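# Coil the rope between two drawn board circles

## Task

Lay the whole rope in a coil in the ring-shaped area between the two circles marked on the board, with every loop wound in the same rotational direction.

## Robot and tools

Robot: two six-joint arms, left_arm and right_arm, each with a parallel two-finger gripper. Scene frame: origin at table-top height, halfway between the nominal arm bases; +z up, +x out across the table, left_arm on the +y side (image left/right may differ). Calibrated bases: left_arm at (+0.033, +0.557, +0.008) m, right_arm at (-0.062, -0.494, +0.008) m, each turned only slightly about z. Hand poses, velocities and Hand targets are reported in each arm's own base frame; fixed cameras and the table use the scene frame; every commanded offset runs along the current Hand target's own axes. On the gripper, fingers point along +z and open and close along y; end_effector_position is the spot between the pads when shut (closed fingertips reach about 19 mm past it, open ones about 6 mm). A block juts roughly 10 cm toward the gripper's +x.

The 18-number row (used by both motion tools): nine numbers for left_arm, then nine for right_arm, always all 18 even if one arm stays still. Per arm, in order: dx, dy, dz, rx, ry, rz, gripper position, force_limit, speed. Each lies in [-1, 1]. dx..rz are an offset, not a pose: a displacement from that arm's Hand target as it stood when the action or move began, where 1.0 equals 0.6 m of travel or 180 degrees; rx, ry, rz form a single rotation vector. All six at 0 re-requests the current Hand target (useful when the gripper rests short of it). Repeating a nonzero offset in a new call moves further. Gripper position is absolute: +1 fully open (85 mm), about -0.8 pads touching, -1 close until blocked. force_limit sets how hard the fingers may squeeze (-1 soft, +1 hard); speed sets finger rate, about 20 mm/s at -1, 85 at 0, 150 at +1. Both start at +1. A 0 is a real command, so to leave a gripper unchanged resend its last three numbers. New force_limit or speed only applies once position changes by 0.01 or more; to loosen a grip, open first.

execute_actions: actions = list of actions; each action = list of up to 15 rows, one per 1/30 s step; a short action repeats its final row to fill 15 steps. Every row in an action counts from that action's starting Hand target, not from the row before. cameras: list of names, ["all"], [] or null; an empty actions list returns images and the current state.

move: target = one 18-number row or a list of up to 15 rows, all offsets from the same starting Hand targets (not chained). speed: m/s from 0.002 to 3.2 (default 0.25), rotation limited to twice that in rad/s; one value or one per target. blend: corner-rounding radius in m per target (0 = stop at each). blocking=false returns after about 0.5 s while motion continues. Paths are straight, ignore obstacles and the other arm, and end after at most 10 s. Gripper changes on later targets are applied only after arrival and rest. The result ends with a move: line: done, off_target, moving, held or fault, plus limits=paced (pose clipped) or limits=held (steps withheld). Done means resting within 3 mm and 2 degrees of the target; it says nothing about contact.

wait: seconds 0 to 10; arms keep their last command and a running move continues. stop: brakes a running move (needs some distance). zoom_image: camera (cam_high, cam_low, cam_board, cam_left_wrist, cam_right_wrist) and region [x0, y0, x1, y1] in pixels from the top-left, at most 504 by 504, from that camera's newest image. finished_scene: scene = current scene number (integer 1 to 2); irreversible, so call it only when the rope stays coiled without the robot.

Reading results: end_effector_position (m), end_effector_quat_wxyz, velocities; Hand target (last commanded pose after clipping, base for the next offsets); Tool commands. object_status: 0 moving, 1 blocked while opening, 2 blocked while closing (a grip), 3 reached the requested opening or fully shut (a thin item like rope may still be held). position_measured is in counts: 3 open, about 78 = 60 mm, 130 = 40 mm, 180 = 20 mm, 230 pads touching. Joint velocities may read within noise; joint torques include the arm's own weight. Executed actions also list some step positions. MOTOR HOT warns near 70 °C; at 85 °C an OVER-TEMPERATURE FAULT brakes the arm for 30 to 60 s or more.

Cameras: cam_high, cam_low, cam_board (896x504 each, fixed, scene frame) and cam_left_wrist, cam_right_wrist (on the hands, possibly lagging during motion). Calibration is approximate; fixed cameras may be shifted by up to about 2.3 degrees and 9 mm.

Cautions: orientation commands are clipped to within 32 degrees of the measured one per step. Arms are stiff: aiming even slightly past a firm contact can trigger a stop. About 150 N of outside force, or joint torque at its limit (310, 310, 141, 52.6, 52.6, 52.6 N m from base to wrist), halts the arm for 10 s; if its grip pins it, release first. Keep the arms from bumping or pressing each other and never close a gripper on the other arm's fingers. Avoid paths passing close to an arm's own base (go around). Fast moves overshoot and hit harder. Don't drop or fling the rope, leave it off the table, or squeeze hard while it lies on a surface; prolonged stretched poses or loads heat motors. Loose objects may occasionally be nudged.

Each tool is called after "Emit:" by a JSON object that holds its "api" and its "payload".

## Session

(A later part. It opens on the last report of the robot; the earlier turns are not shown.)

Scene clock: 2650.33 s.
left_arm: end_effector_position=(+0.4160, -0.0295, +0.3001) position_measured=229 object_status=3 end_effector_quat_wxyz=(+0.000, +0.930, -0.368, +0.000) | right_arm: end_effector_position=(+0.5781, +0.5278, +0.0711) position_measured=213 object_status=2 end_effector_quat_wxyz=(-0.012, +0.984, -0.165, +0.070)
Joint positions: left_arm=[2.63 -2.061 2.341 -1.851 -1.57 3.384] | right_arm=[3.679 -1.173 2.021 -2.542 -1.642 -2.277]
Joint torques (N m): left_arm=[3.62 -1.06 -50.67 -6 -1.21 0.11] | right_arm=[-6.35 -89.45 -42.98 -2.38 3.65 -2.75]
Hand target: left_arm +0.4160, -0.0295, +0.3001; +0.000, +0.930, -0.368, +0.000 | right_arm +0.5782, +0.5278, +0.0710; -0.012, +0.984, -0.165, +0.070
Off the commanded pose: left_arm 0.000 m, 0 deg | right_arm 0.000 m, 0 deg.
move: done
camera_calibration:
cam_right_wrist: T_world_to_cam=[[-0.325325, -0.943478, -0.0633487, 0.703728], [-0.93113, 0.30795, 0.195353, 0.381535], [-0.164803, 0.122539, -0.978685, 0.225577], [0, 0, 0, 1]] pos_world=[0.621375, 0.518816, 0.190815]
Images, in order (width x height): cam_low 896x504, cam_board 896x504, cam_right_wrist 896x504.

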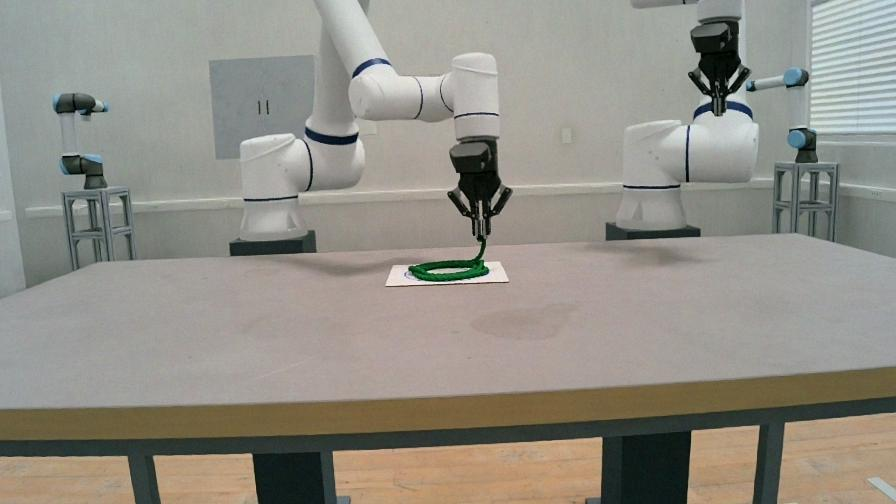

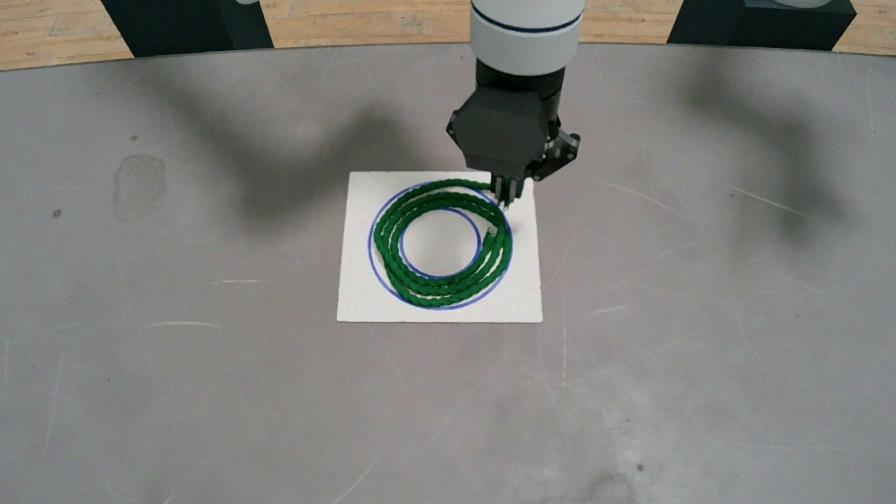

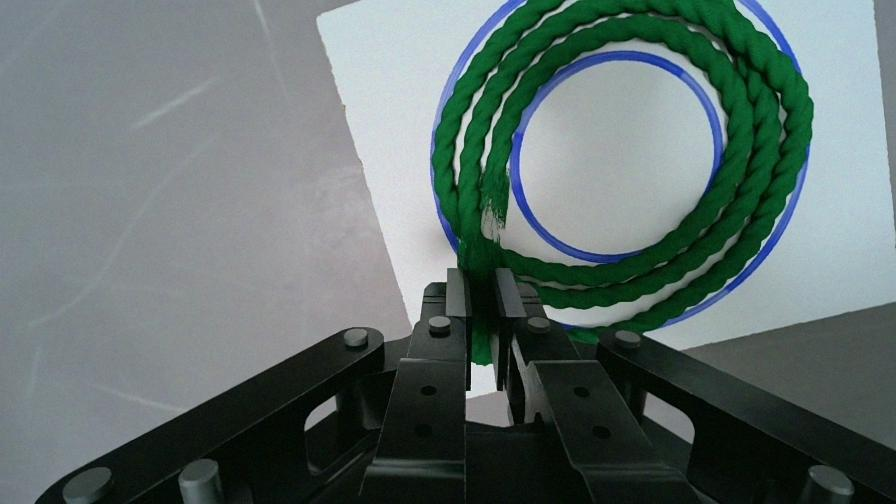

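Emit:
{"api": "move", "payload": {"target": [[0,0,0,0,0,0,-0.8,-1,-0.5,0.01448,-0.00263,0.03916,-0.0076,-0.0214,0.0015,-1,-1,-1],[0,0,0,0,0,0,-0.8,-1,-0.5,0.02094,-0.00369,0.05862,-0.0152,-0.0428,0.0031,-1,-1,-1]], "speed": [0.03,0.02], "blend": [0.004,0], "cameras": ["cam_board","cam_low","cam_right_wrist"]}}

Emit:
{"api": "zoom_image", "payload": {"camera": "cam_board", "region": [350, 140, 530, 320]}}

Emit:
{"api": "zoom_image", "payload": {"camera": "cam_low", "region": [380, 200, 540, 300]}}

Scene clock: 2708.73 s.
left_arm: end_effector_position=(+0.4160, -0.0295, +0.3001) position_measured=229 object_status=3 end_effector_quat_wxyz=(+0.000, +0.930, -0.368, +0.000) | right_arm: end_effector_position=(+0.5956, +0.5258, +0.0379) position_measured=213 object_status=2 end_effector_quat_wxyz=(+0.000, +0.985, -0.170, -0.001)
Joint positions: left_arm=[2.63 -2.061 2.341 -1.851 -1.57 3.384] | right_arm=[3.639 -1.104 1.947 -2.413 -1.57 -2.302]
Joint torques (N m): left_arm=[4.54 -1.04 -50.5 -6.27 -1.43 0.17] | right_arm=[-6.21 -98.81 -43.36 -2.26 3.99 -2.22]
Hand target: left_arm +0.4160, -0.0295, +0.3001; +0.000, +0.930, -0.368, +0.000 | right_arm +0.5956, +0.5258, +0.0379; +0.000, +0.985, -0.170, -0.001
Off the commanded pose: left_arm 0.000 m, 0 deg | right_arm 0.000 m, 0 deg.
move: done
camera_calibration:
cam_right_wrist: T_world_to_cam=[[-0.340106, -0.940253, -0.0158694, 0.710847], [-0.890864, 0.316745, 0.325629, 0.371273], [-0.301147, 0.124886, -0.945364, 0.275073], [0, 0, 0, 1]] pos_world=[0.655355, 0.516424, 0.150427]
Images, in order (width x height): cam_low 896x504, cam_board 896x504, cam_right_wrist 896x504.

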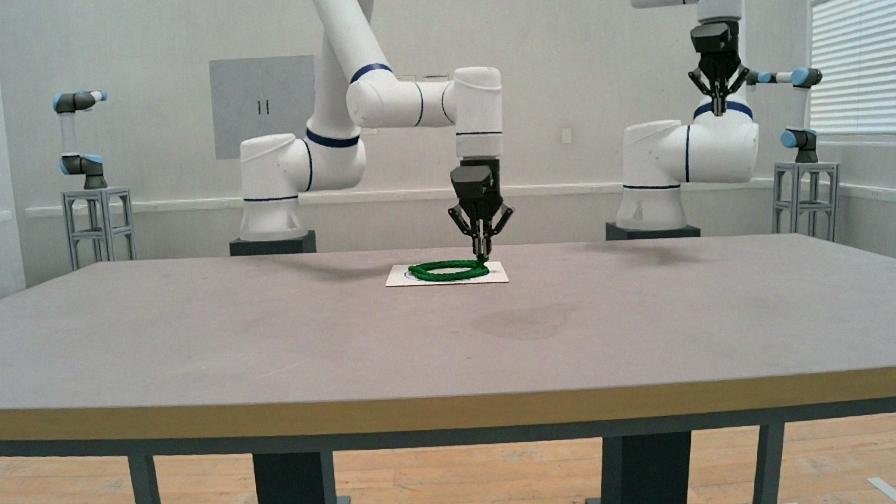

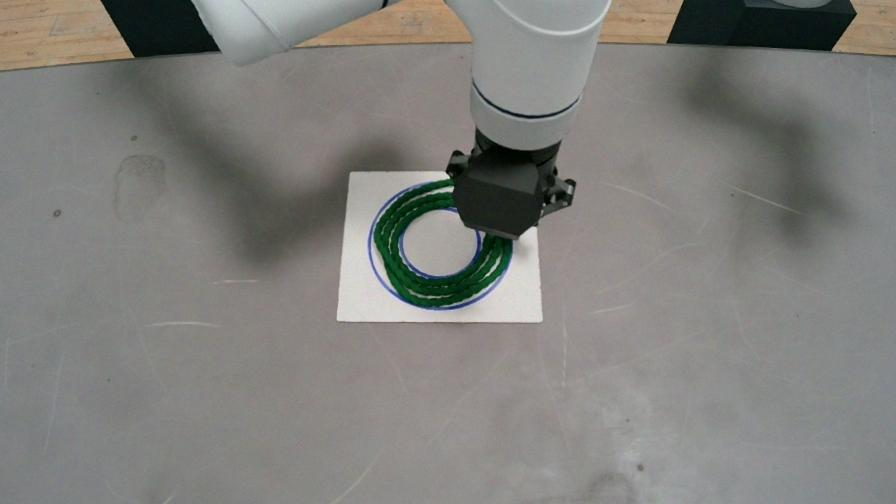

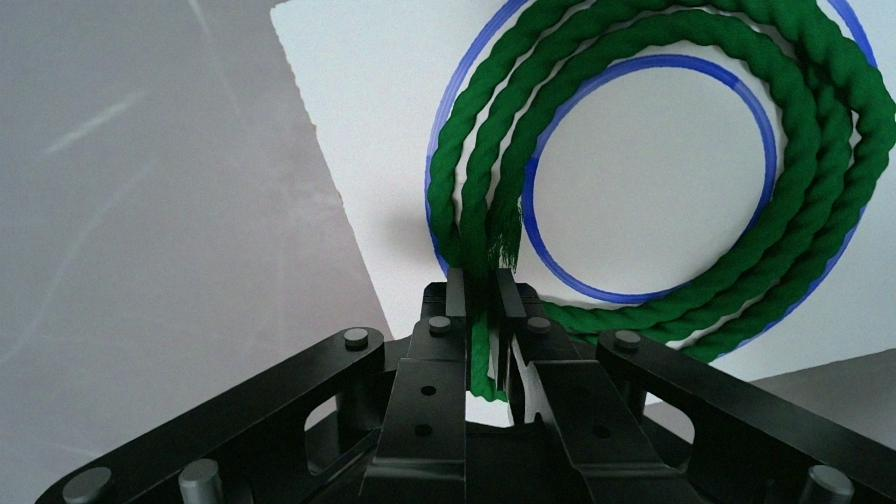

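Scaled by 2.800.

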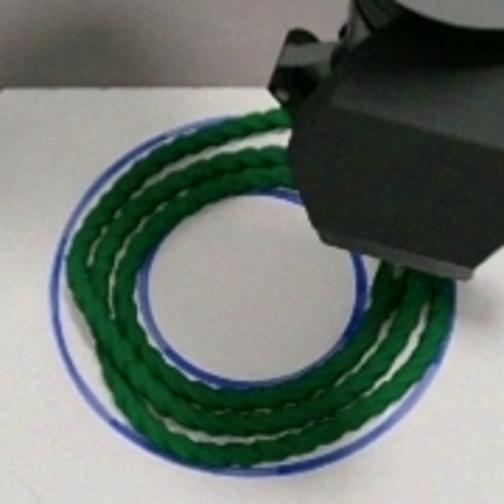

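Scaled by 3.150.

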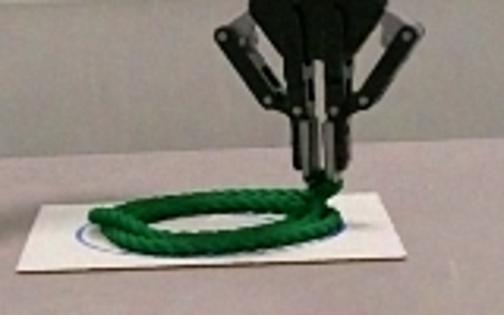

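Emit:
{"api": "move", "payload": {"target": [[0,0,0,0,0,0,-0.8,-1,-0.5,0,0,0.0033,0,0,0,-1,-1,-1],[0,0,0,0,0,0,-0.8,-1,-0.5,0,0,0.0033,0,0,0,-0.3,-1,-1],[0,0,0,0,0,0,-0.8,-1,-0.5,0,0,-0.15,0,0,0,-0.3,-1,-1]], "speed": [0.02,0.02,0.08], "cameras": ["cam_board","cam_low","cam_right_wrist"]}}

Emit:
{"api": "zoom_image", "payload": {"camera": "cam_right_wrist", "region": [300, 0, 800, 400]}}

Scene clock: 2725.13 s.
left_arm: end_effector_position=(+0.4160, -0.0295, +0.3001) position_measured=229 object_status=3 end_effector_quat_wxyz=(+0.000, +0.930, -0.368, +0.000) | right_arm: end_effector_position=(+0.5957, +0.5258, +0.1278) position_measured=167 object_status=3 end_effector_quat_wxyz=(+0.000, +0.985, -0.170, -0.001)
Joint positions: left_arm=[2.63 -2.061 2.341 -1.851 -1.57 3.384] | right_arm=[3.639 -1.212 1.901 -2.259 -1.57 -2.302]
Joint torques (N m): left_arm=[4.8 -2.09 -50.02 -6.37 -1.04 0.06] | right_arm=[-6.56 -141.4 -47.27 -1.84 3.55 -2.58]
Hand target: left_arm +0.4160, -0.0295, +0.3001; +0.000, +0.930, -0.368, +0.000 | right_arm +0.5957, +0.5258, +0.1279; +0.000, +0.985, -0.170, -0.001
Off the commanded pose: left_arm 0.000 m, 0 deg | right_arm 0.000 m, 0 deg.
move: done
camera_calibration:
cam_right_wrist: T_world_to_cam=[[-0.340119, -0.94025, -0.0157942, 0.712294], [-0.890788, 0.316753, 0.325829, 0.342018], [-0.301358, 0.12489, -0.945297, 0.360116], [0, 0, 0, 1]] pos_world=[0.655454, 0.516424, 0.240227]
Images, in order (width x height): cam_low 896x504, cam_board 896x504, cam_right_wrist 896x504.

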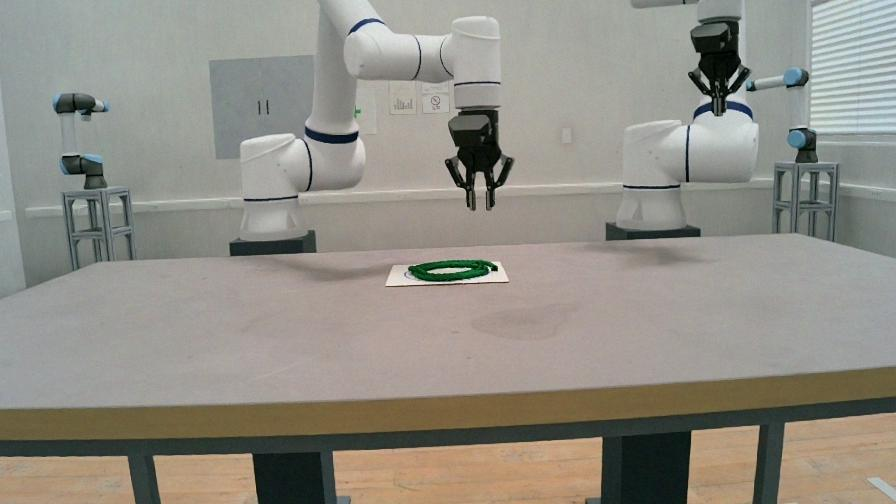

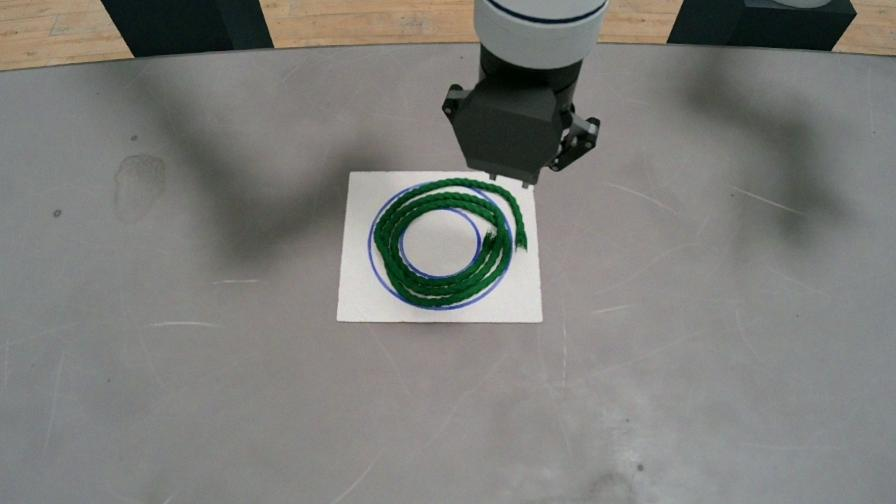

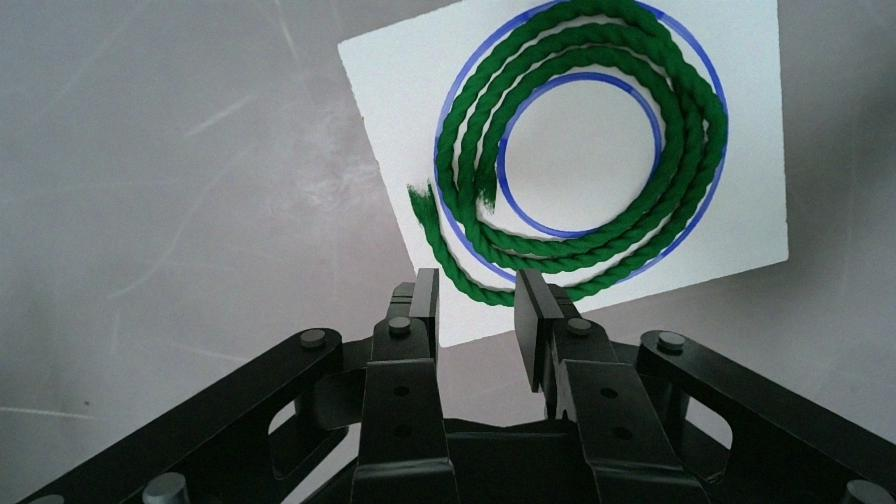

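Scaled by 1.008.

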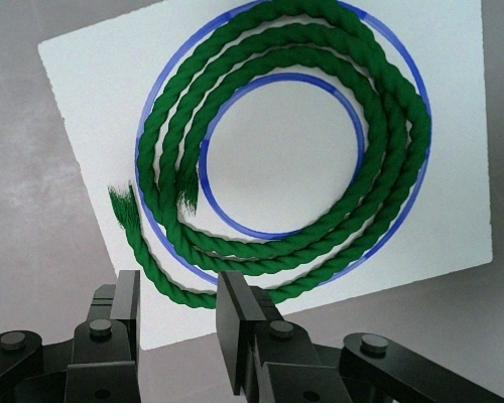

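Emit:
{"api": "move", "payload": {"target": [0,0,0,0,0,0,-0.8,-1,-0.5,-0.25,0.2,-0.2,0,0,0,-0.3,-1,-1], "speed": 0.25, "cameras": ["cam_board","cam_low","cam_high"]}}

Emit:
{"api": "zoom_image", "payload": {"camera": "cam_board", "region": [350, 150, 550, 330]}}

Emit:
{"api": "zoom_image", "payload": {"camera": "cam_low", "region": [370, 230, 530, 310]}}

Scene clock: 2746.60 s.
left_arm: end_effector_position=(+0.4160, -0.0295, +0.3001) position_measured=229 object_status=3 end_effector_quat_wxyz=(+0.000, +0.930, -0.368, +0.000) | right_arm: end_effector_position=(+0.4144, +0.4630, +0.2480) position_measured=167 object_status=3 end_effector_quat_wxyz=(+0.000, +0.985, -0.170, -0.001)
Joint positions: left_arm=[2.63 -2.061 2.341 -1.851 -1.57 3.384] | right_arm=[3.692 -1.602 2.118 -2.086 -1.57 -2.249]
Joint torques (N m): left_arm=[4.52 -1.76 -50.38 -6.51 -1.02 0.05] | right_arm=[7.07 -94.28 -31.49 -2.46 3.57 4.38]
Hand target: left_arm +0.4160, -0.0295, +0.3001; +0.000, +0.930, -0.368, +0.000 | right_arm +0.4143, +0.4630, +0.2481; +0.000, +0.985, -0.170, -0.001
Off the commanded pose: left_arm 0.000 m, 0 deg | right_arm 0.000 m, 0 deg.
move: done
Images, in order (width x height): cam_high 896x504, cam_low 896x504, cam_board 896x504.

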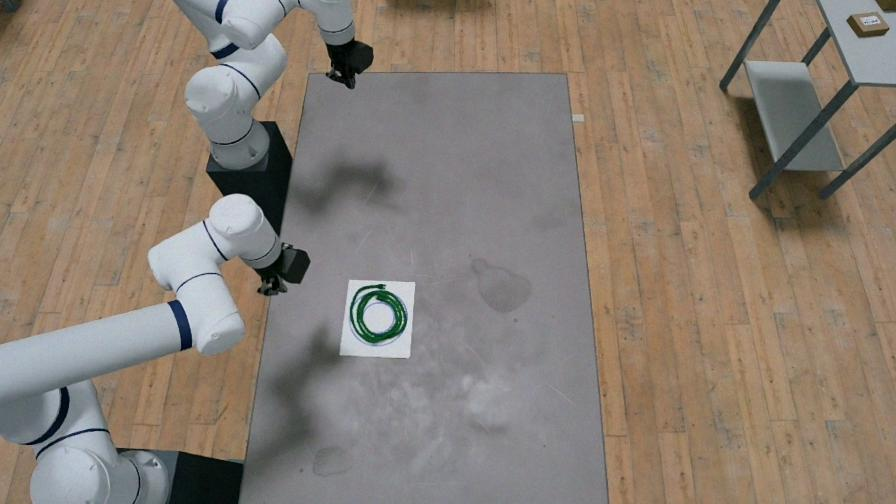

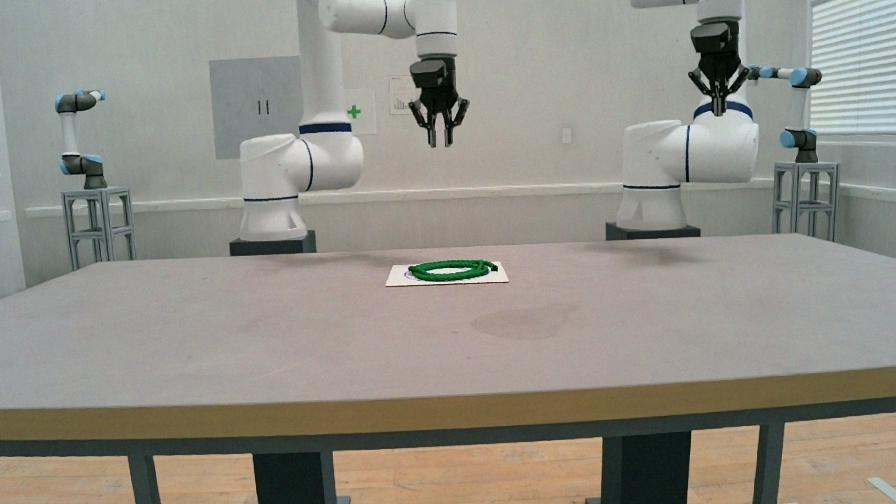

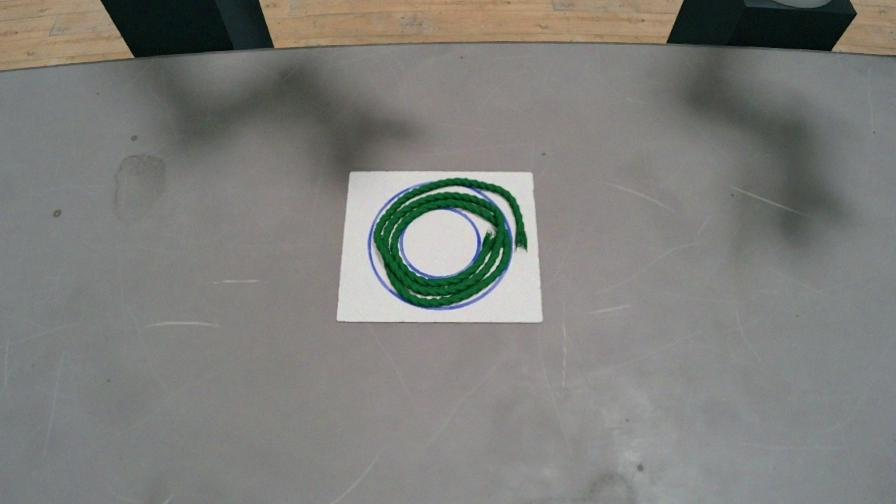

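Scaled by 2.520.

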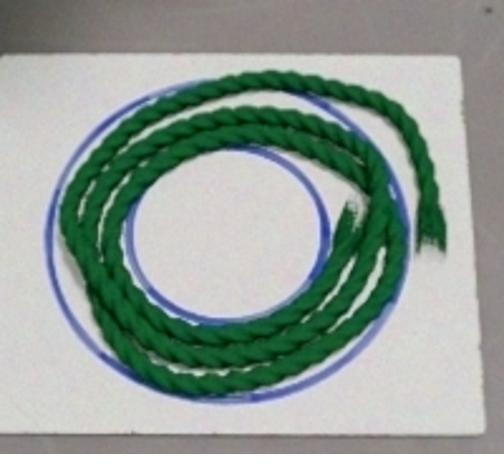

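Scaled by 3.150.

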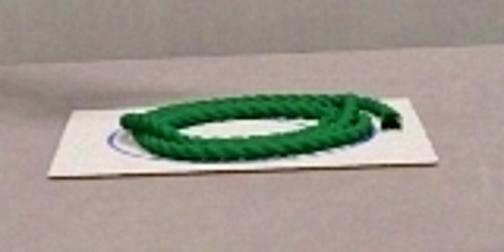

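Emit:
{"api": "move", "payload": {"target": [0.56745,0.58785,0.3,0,0,-0.3889,-0.44,-1,-0.5,-0.072,0.4262,-0.1667,0,0,0,-0.3,-1,-1], "speed": 0.2, "cameras": ["cam_board","cam_left_wrist"]}}

Emit:
{"api": "zoom_image", "payload": {"camera": "cam_left_wrist", "region": [250, 0, 750, 400]}}

Scene clock: 2834.63 s.
left_arm: end_effector_position=(+0.4228, -0.5195, +0.1198) position_measured=185 object_status=3 end_effector_quat_wxyz=(+0.000, +0.973, +0.232, +0.000) | right_arm: end_effector_position=(+0.2880, +0.2365, +0.3482) position_measured=167 object_status=3 end_effector_quat_wxyz=(+0.000, +0.985, -0.170, -0.001)
Joint positions: left_arm=[1.985 -1.376 2.149 -2.344 -1.57 1.518] | right_arm=[3.332 -2.19 2.309 -1.689 -1.57 -2.609]
Joint torques (N m): left_arm=[-10.96 -42.68 -45.65 -10.7 1.78 -0.74] | right_arm=[-7.66 -22.82 -36.6 -1.83 3.76 -2.96]
Hand target: left_arm +0.4228, -0.5196, +0.1198; +0.000, +0.973, +0.232, +0.000 | right_arm +0.2880, +0.2365, +0.3482; +0.000, +0.985, -0.170, -0.001
Off the commanded pose: left_arm 0.000 m, 0 deg | right_arm 0.000 m, 0 deg.
move: done
camera_calibration:
cam_left_wrist: T_world_to_cam=[[0.451899, -0.891933, -0.0156181, -0.644576], [-0.826334, -0.425131, 0.369373, 0.102072], [-0.336096, -0.154013, -0.92915, 0.304429], [0, 0, 0, 1]] pos_world=[0.477946, -0.484639, 0.23509]
Images, in order (width x height): cam_board 896x504, cam_left_wrist 896x504.

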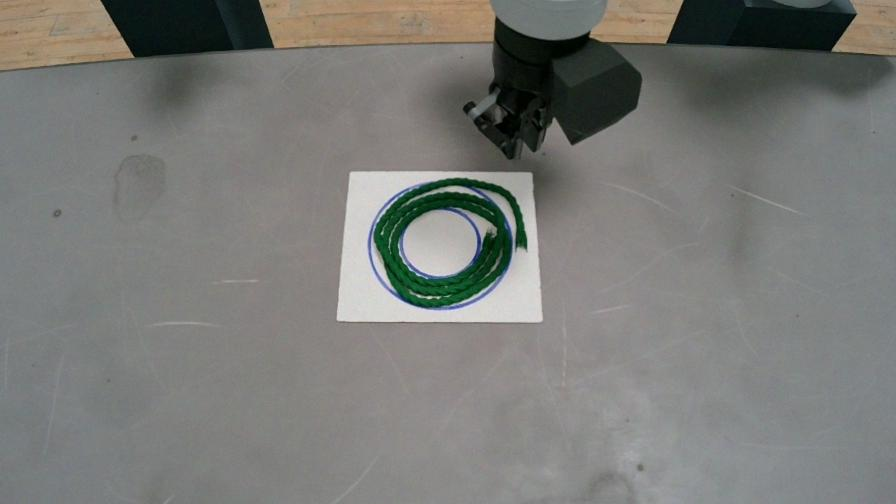

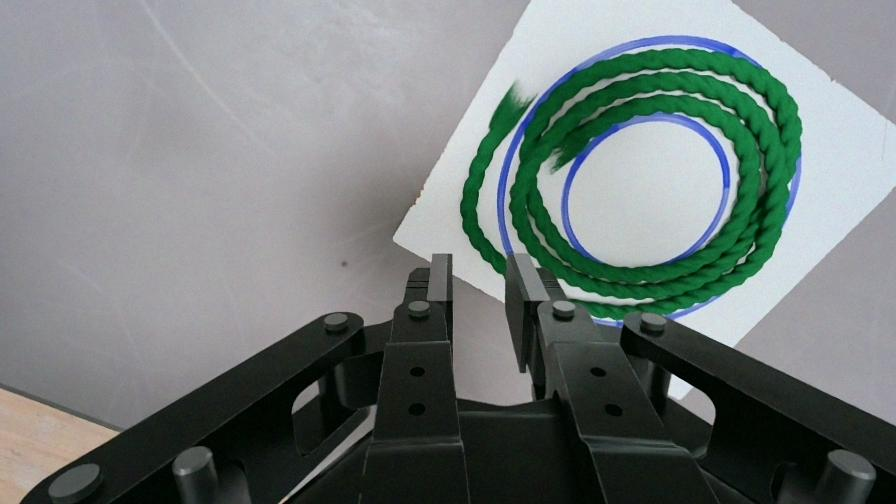

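Scaled by 1.008.

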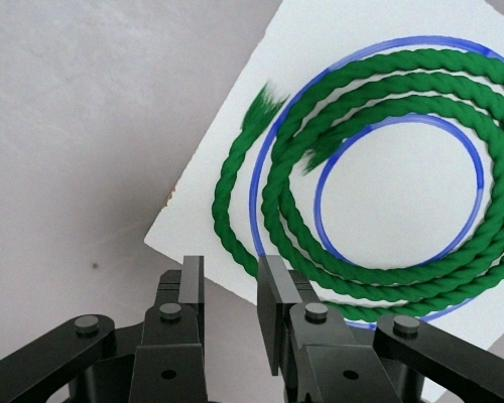

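Emit:
{"api": "execute_actions", "payload": {"actions": [], "cameras": ["cam_board", "cam_left_wrist"]}}

Scene clock: 2880.87 s.
left_arm: end_effector_position=(+0.4228, -0.5196, +0.1198) position_measured=185 object_status=3 end_effector_quat_wxyz=(+0.000, +0.973, +0.232, +0.000) | right_arm: end_effector_position=(+0.2880, +0.2365, +0.3482) position_measured=167 object_status=3 end_effector_quat_wxyz=(+0.000, +0.985, -0.170, -0.001)
Joint positions: left_arm=[1.985 -1.376 2.149 -2.344 -1.57 1.518] | right_arm=[3.332 -2.19 2.309 -1.689 -1.57 -2.609]
Joint velocities: within noise
Joint torques (N m): left_arm=[-10.78 -40.76 -44.72 -10.58 1.78 -0.73] | right_arm=[-5.89 -24.12 -36.31 -1.89 3.75 -2.84]
Hand target: left_arm +0.4228, -0.5196, +0.1198; +0.000, +0.973, +0.232, +0.000 | right_arm +0.2880, +0.2365, +0.3482; +0.000, +0.985, -0.170, -0.001
Tool commands: left_gripper/position=-0.44 left_gripper/force_limit=-1.0 left_gripper/speed=-0.5 right_gripper/position=-0.3 right_gripper/force_limit=-1.0 right_gripper/speed=-1.0
Off the commanded pose: left_arm 0.000 m, 0 deg | right_arm 0.000 m, 0 deg.
camera_calibration:
cam_left_wrist: T_world_to_cam=[[0.45201, -0.891875, -0.0156656, -0.644592], [-0.826273, -0.42525, 0.369371, 0.102023], [-0.336095, -0.154016, -0.92915, 0.304335], [0, 0, 0, 1]] pos_world=[0.477946, -0.484638, 0.23499]
Images, in order (width x height): cam_board 896x504, cam_left_wrist 896x504.

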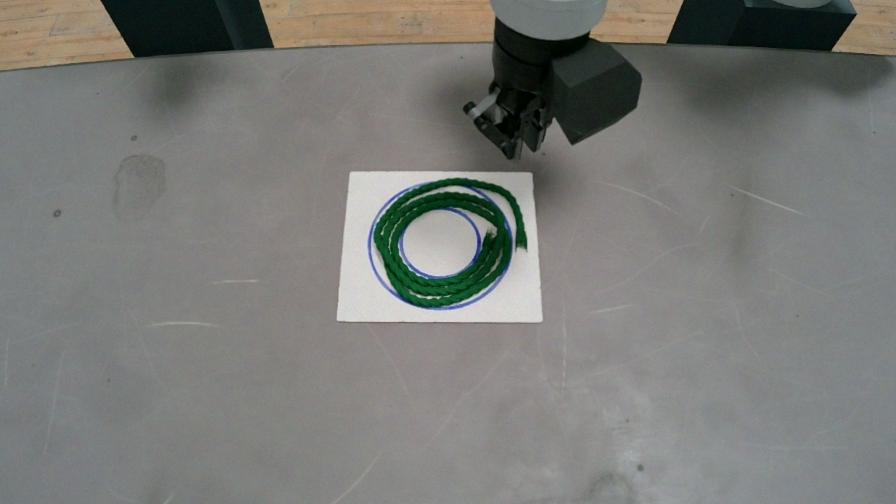

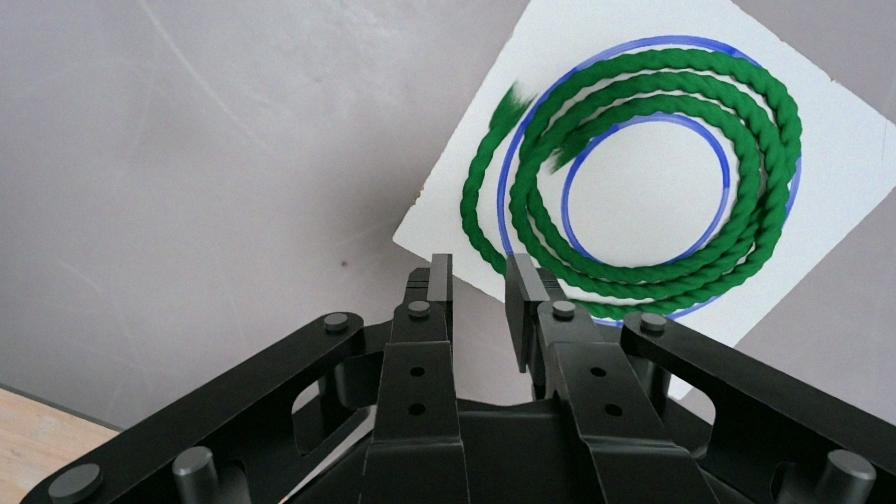

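Emit:
{"api": "zoom_image", "payload": {"camera": "cam_board", "region": [340, 160, 550, 330]}}

Emit:
{"api": "zoom_image", "payload": {"camera": "cam_left_wrist", "region": [400, 20, 860, 340]}}

Scaled by 2.400.

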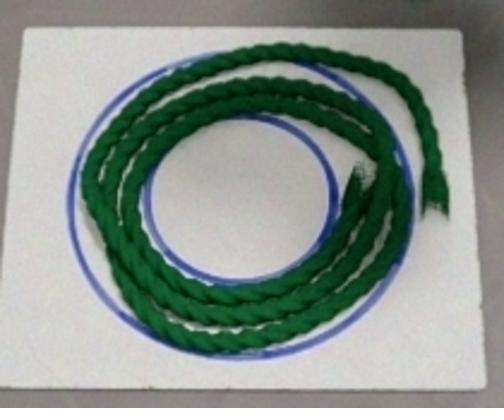

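Scaled by 1.096.

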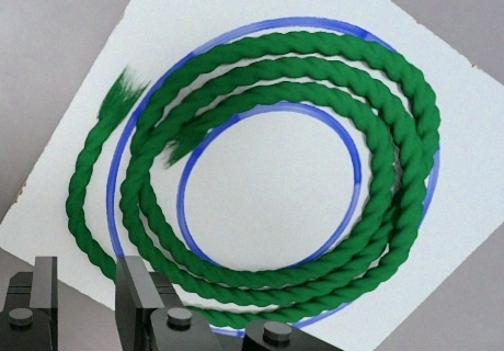

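Emit:
{"api": "move", "payload": {"target": [0, -0.005, 0.1163, 0, 0, 0, -0.44, -1, -0.5, 0, 0, 0, 0, 0, 0, -0.3, -1, -1], "speed": 0.08, "cameras": ["cam_left_wrist", "cam_board", "cam_low"]}}

Scene clock: 2999.67 s.
left_arm: end_effector_position=(+0.4215, -0.5169, +0.0501) position_measured=185 object_status=3 end_effector_quat_wxyz=(+0.000, +0.973, +0.232, +0.000) | right_arm: end_effector_position=(+0.2880, +0.2365, +0.3482) position_measured=167 object_status=3 end_effector_quat_wxyz=(+0.000, +0.985, -0.170, -0.001)
Joint positions: left_arm=[1.985 -1.277 2.195 -2.489 -1.57 1.517] | right_arm=[3.332 -2.19 2.309 -1.689 -1.57 -2.609]
Joint torques (N m): left_arm=[-5.98 -47.58 -25.29 -10.2 1.5 -0.15] | right_arm=[-8.16 -22.51 -36.58 -1.97 4.07 -2.58]
Hand target: left_arm +0.4215, -0.5169, +0.0500; +0.000, +0.973, +0.232, +0.000 | right_arm +0.2880, +0.2365, +0.3482; +0.000, +0.985, -0.170, -0.001
Off the commanded pose: left_arm 0.000 m, 0 deg | right_arm 0.000 m, 0 deg.
move: done
camera_calibration:
cam_left_wrist: T_world_to_cam=[[0.452025, -0.891868, -0.0156233, -0.642697], [-0.826301, -0.425263, 0.369294, 0.127825], [-0.336006, -0.154021, -0.929181, 0.239605], [0, 0, 0, 1]] pos_world=[0.476646, -0.481938, 0.165391]
Images, in order (width x height): cam_low 896x504, cam_board 896x504, cam_left_wrist 896x504.

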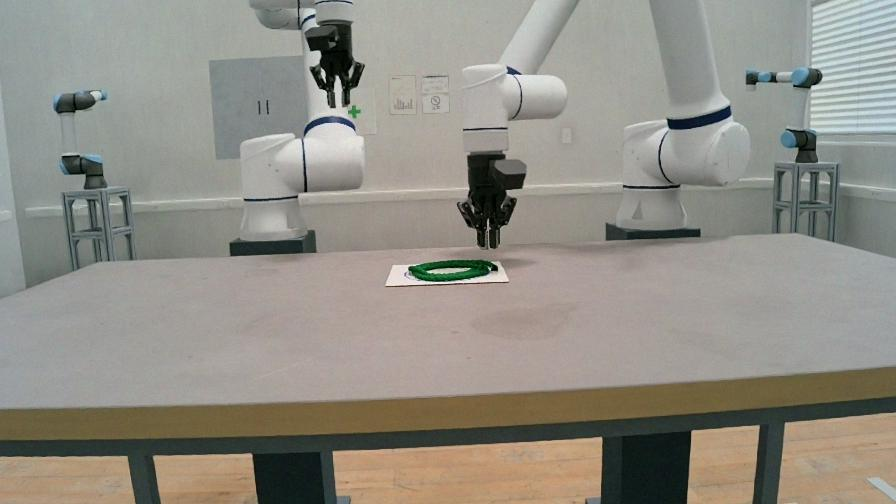

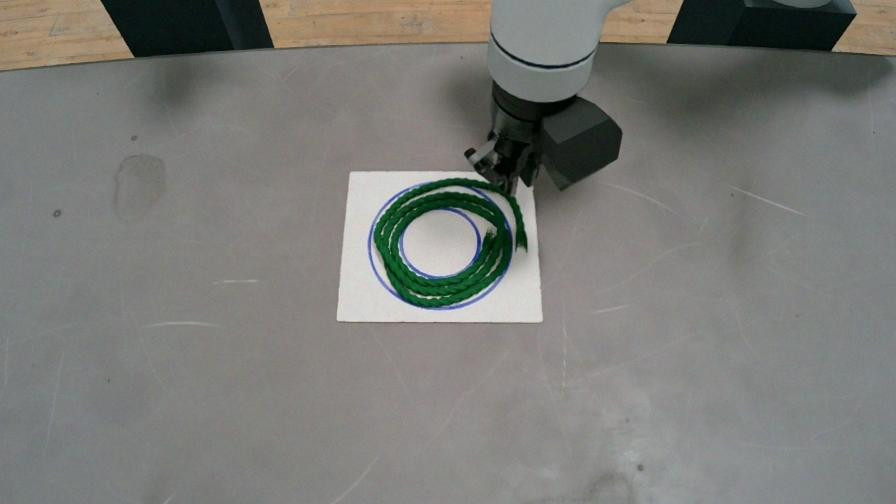

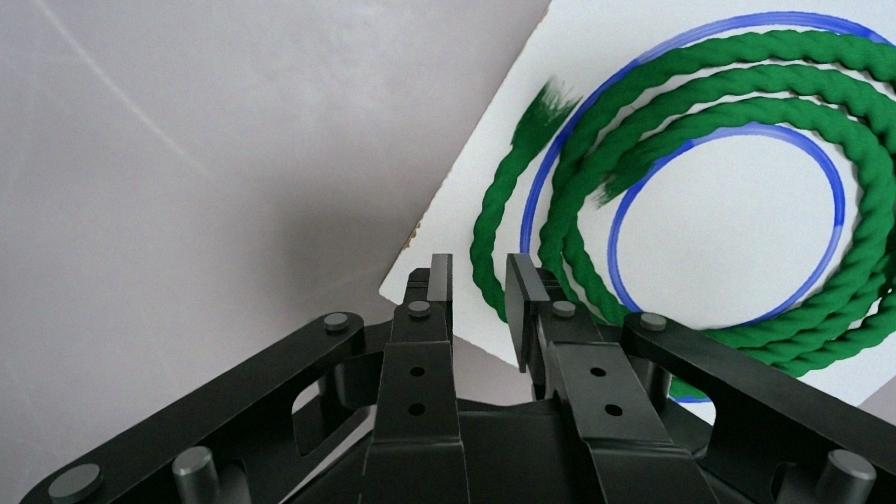

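Emit:
{"api": "move", "payload": {"target": [0, 0.0037, 0.0523, 0, 0, 0, -0.44, -1, -0.5, 0, 0, 0, 0, 0, 0, -0.3, -1, -1], "speed": 0.04, "cameras": ["cam_left_wrist", "cam_low"]}}

Scene clock: 3011.03 s.
left_arm: end_effector_position=(+0.4225, -0.5188, +0.0188) position_measured=185 object_status=3 end_effector_quat_wxyz=(+0.000, +0.973, +0.232, +0.000) | right_arm: end_effector_position=(+0.2880, +0.2365, +0.3482) position_measured=167 object_status=3 end_effector_quat_wxyz=(+0.000, +0.985, -0.170, -0.001)
Joint positions: left_arm=[1.985 -1.223 2.204 -2.552 -1.57 1.518] | right_arm=[3.332 -2.19 2.309 -1.689 -1.57 -2.609]
Joint torques (N m): left_arm=[8.73 -45.52 -23.16 -10.77 1.23 2.06] | right_arm=[-6.55 -23.14 -36.68 -1.97 4.45 -2.57]
Hand target: left_arm +0.4225, -0.5188, +0.0186; +0.000, +0.973, +0.232, +0.000 | right_arm +0.2880, +0.2365, +0.3482; +0.000, +0.985, -0.170, -0.001
Off the commanded pose: left_arm 0.000 m, 0 deg | right_arm 0.000 m, 0 deg.
move: done
camera_calibration:
cam_left_wrist: T_world_to_cam=[[0.452025, -0.891868, -0.0156233, -0.645423], [-0.826301, -0.425263, 0.369294, 0.139397], [-0.336006, -0.154021, -0.929181, 0.210457], [0, 0, 0, 1]] pos_world=[0.477646, -0.483938, 0.133991]
Images, in order (width x height): cam_low 896x504, cam_left_wrist 896x504.

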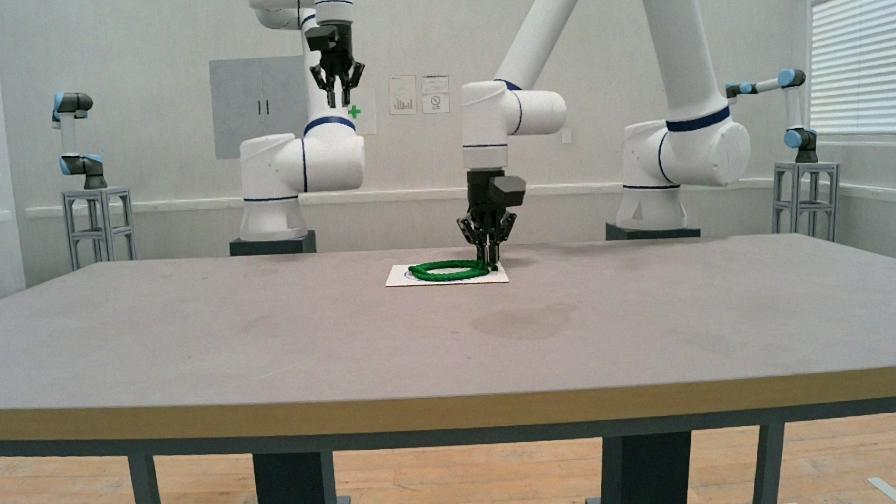

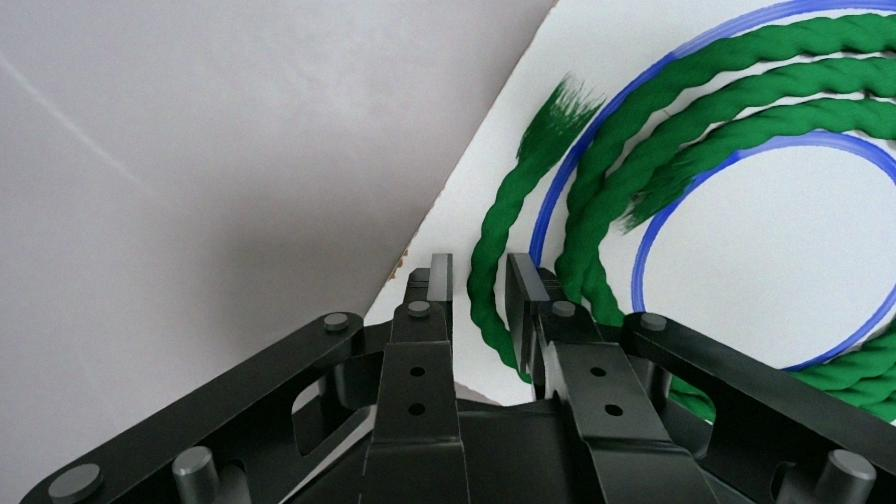

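Emit:
{"api": "move", "payload": {"target": [0, 0, 0, 0, 0, 0, -1, -1, -1, 0, 0, 0, 0, 0, 0, -0.3, -1, -1], "speed": 0.04}}

Scene clock: 3014.70 s.
left_arm: end_effector_position=(+0.4225, -0.5188, +0.0186) position_measured=211 object_status=0 end_effector_quat_wxyz=(+0.000, +0.973, +0.232, +0.000) | right_arm: end_effector_position=(+0.2880, +0.2365, +0.3482) position_measured=167 object_status=3 end_effector_quat_wxyz=(+0.000, +0.985, -0.170, -0.001)
Joint positions: left_arm=[1.985 -1.223 2.204 -2.552 -1.57 1.518] | right_arm=[3.332 -2.19 2.309 -1.689 -1.57 -2.609]
Joint torques (N m): left_arm=[9.45 -44.69 -22.76 -10.64 1.19 1.86] | right_arm=[-6.8 -23.56 -35.02 -1.88 3.64 -2.79]
Hand target: left_arm +0.4225, -0.5188, +0.0186; +0.000, +0.973, +0.232, +0.000 | right_arm +0.2880, +0.2365, +0.3482; +0.000, +0.985, -0.170, -0.001
Off the commanded pose: left_arm 0.000 m, 0 deg | right_arm 0.000 m, 0 deg.
move: done

Emit:
{"api": "move", "payload": {"target": [[0, 0, -0.044, 0, 0, 0, -1, -1, -1, 0, 0, 0, 0, 0, 0, -0.3, -1, -1], [0.0359, 0.0718, -0.044, 0, 0, 0.1667, -1, -1, -1, 0, 0, 0, 0, 0, 0, -0.3, -1, -1]], "speed": 0.05, "cameras": ["cam_left_wrist", "cam_low", "cam_board"]}}

Scene clock: 3048.77 s.
left_arm: end_effector_position=(+0.4611, -0.5476, +0.0451) position_measured=211 object_status=2 end_effector_quat_wxyz=(+0.000, +1.000, -0.028, +0.000) | right_arm: end_effector_position=(+0.2880, +0.2365, +0.3482) position_measured=167 object_status=3 end_effector_quat_wxyz=(+0.000, +0.985, -0.170, -0.001)
Joint positions: left_arm=[2.02 -1.208 2.103 -2.465 -1.57 2.076] | right_arm=[3.332 -2.19 2.309 -1.689 -1.57 -2.609]
Joint torques (N m): left_arm=[8.98 -47.06 -41.35 -2.23 0.36 2.15] | right_arm=[-6.68 -23.71 -36.07 -2.11 3.55 -2.75]
Hand target: left_arm +0.4611, -0.5476, +0.0451; +0.000, +1.000, -0.028, +0.000 | right_arm +0.2880, +0.2365, +0.3482; +0.000, +0.985, -0.170, -0.001
Off the commanded pose: left_arm 0.000 m, 0 deg | right_arm 0.000 m, 0 deg.
move: done
camera_calibration:
cam_left_wrist: T_world_to_cam=[[-0.05441, -0.998387, -0.0161941, -0.512848], [-0.928151, 0.0445884, 0.369524, 0.453605], [-0.368206, 0.0351364, -0.92908, 0.361876], [0, 0, 0, 1]] pos_world=[0.526355, -0.544961, 0.160288]
Images, in order (width x height): cam_low 896x504, cam_board 896x504, cam_left_wrist 896x504.

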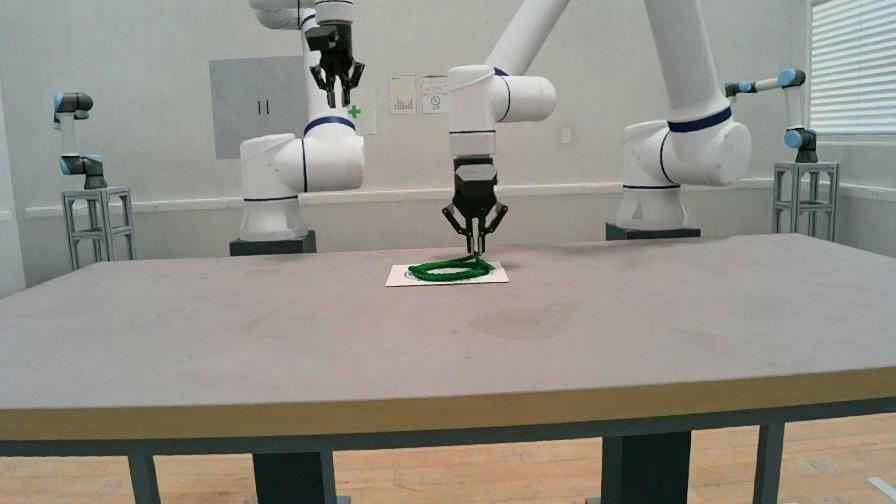

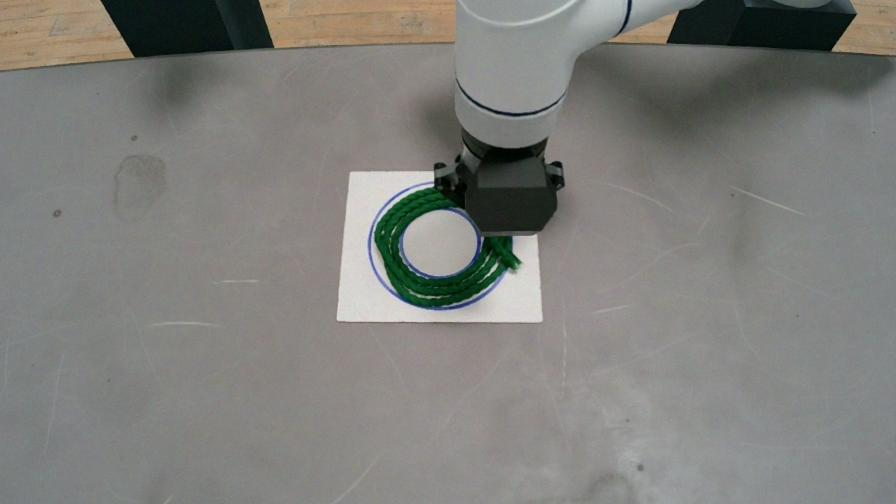

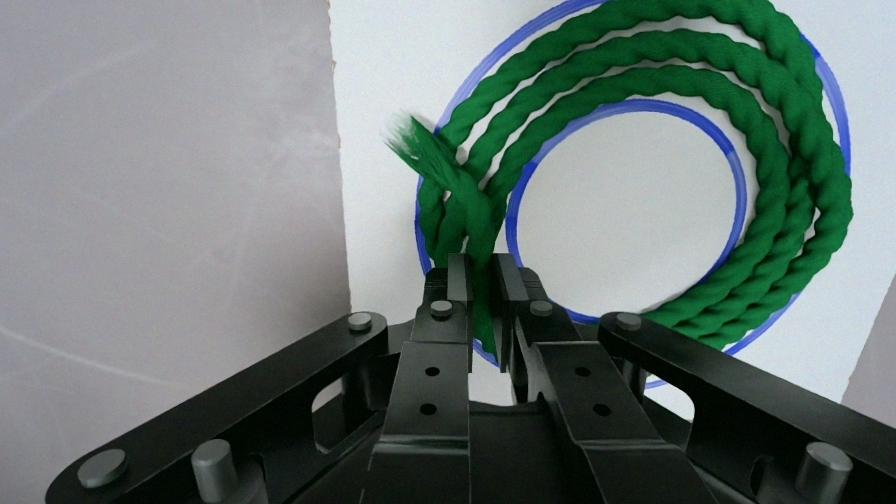

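Emit:
{"api": "move", "payload": {"target": [0, 0, 0.0152, 0, 0, 0, -1, -1, -1, 0, 0, 0, 0, 0, 0, -0.3, -1, -1], "speed": 0.03, "cameras": ["cam_left_wrist"]}}

Scene clock: 3064.40 s.
left_arm: end_effector_position=(+0.4612, -0.5476, +0.0360) position_measured=211 object_status=2 end_effector_quat_wxyz=(+0.000, +1.000, -0.028, +0.000) | right_arm: end_effector_position=(+0.2880, +0.2365, +0.3482) position_measured=167 object_status=3 end_effector_quat_wxyz=(+0.000, +0.985, -0.170, -0.001)
Joint positions: left_arm=[2.02 -1.195 2.106 -2.482 -1.57 2.076] | right_arm=[3.332 -2.19 2.309 -1.689 -1.57 -2.609]
Joint torques (N m): left_arm=[9.22 -53.38 -26.43 -11.37 -1.05 1.98] | right_arm=[-8.65 -21.97 -35.7 -2.22 3.62 -2.85]
Hand target: left_arm +0.4611, -0.5476, +0.0359; +0.000, +1.000, -0.028, +0.000 | right_arm +0.2880, +0.2365, +0.3482; +0.000, +0.985, -0.170, -0.001
Off the commanded pose: left_arm 0.000 m, 0 deg | right_arm 0.000 m, 0 deg.
move: done
camera_calibration:
cam_left_wrist: T_world_to_cam=[[-0.0545964, -0.998378, -0.0161234, -0.512902], [-0.92814, 0.0447877, 0.369527, 0.457033], [-0.368206, 0.0351396, -0.92908, 0.353515], [0, 0, 0, 1]] pos_world=[0.526354, -0.544962, 0.151288]
Images, in order (width x height): cam_left_wrist 896x504.

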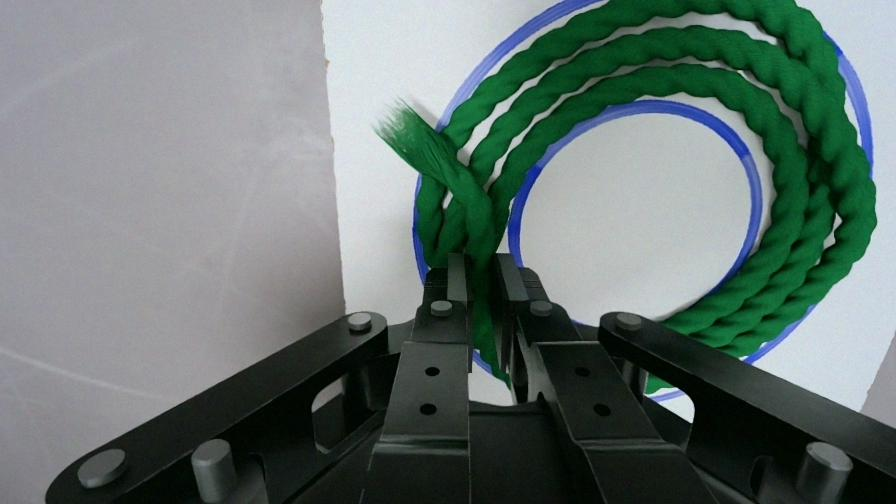

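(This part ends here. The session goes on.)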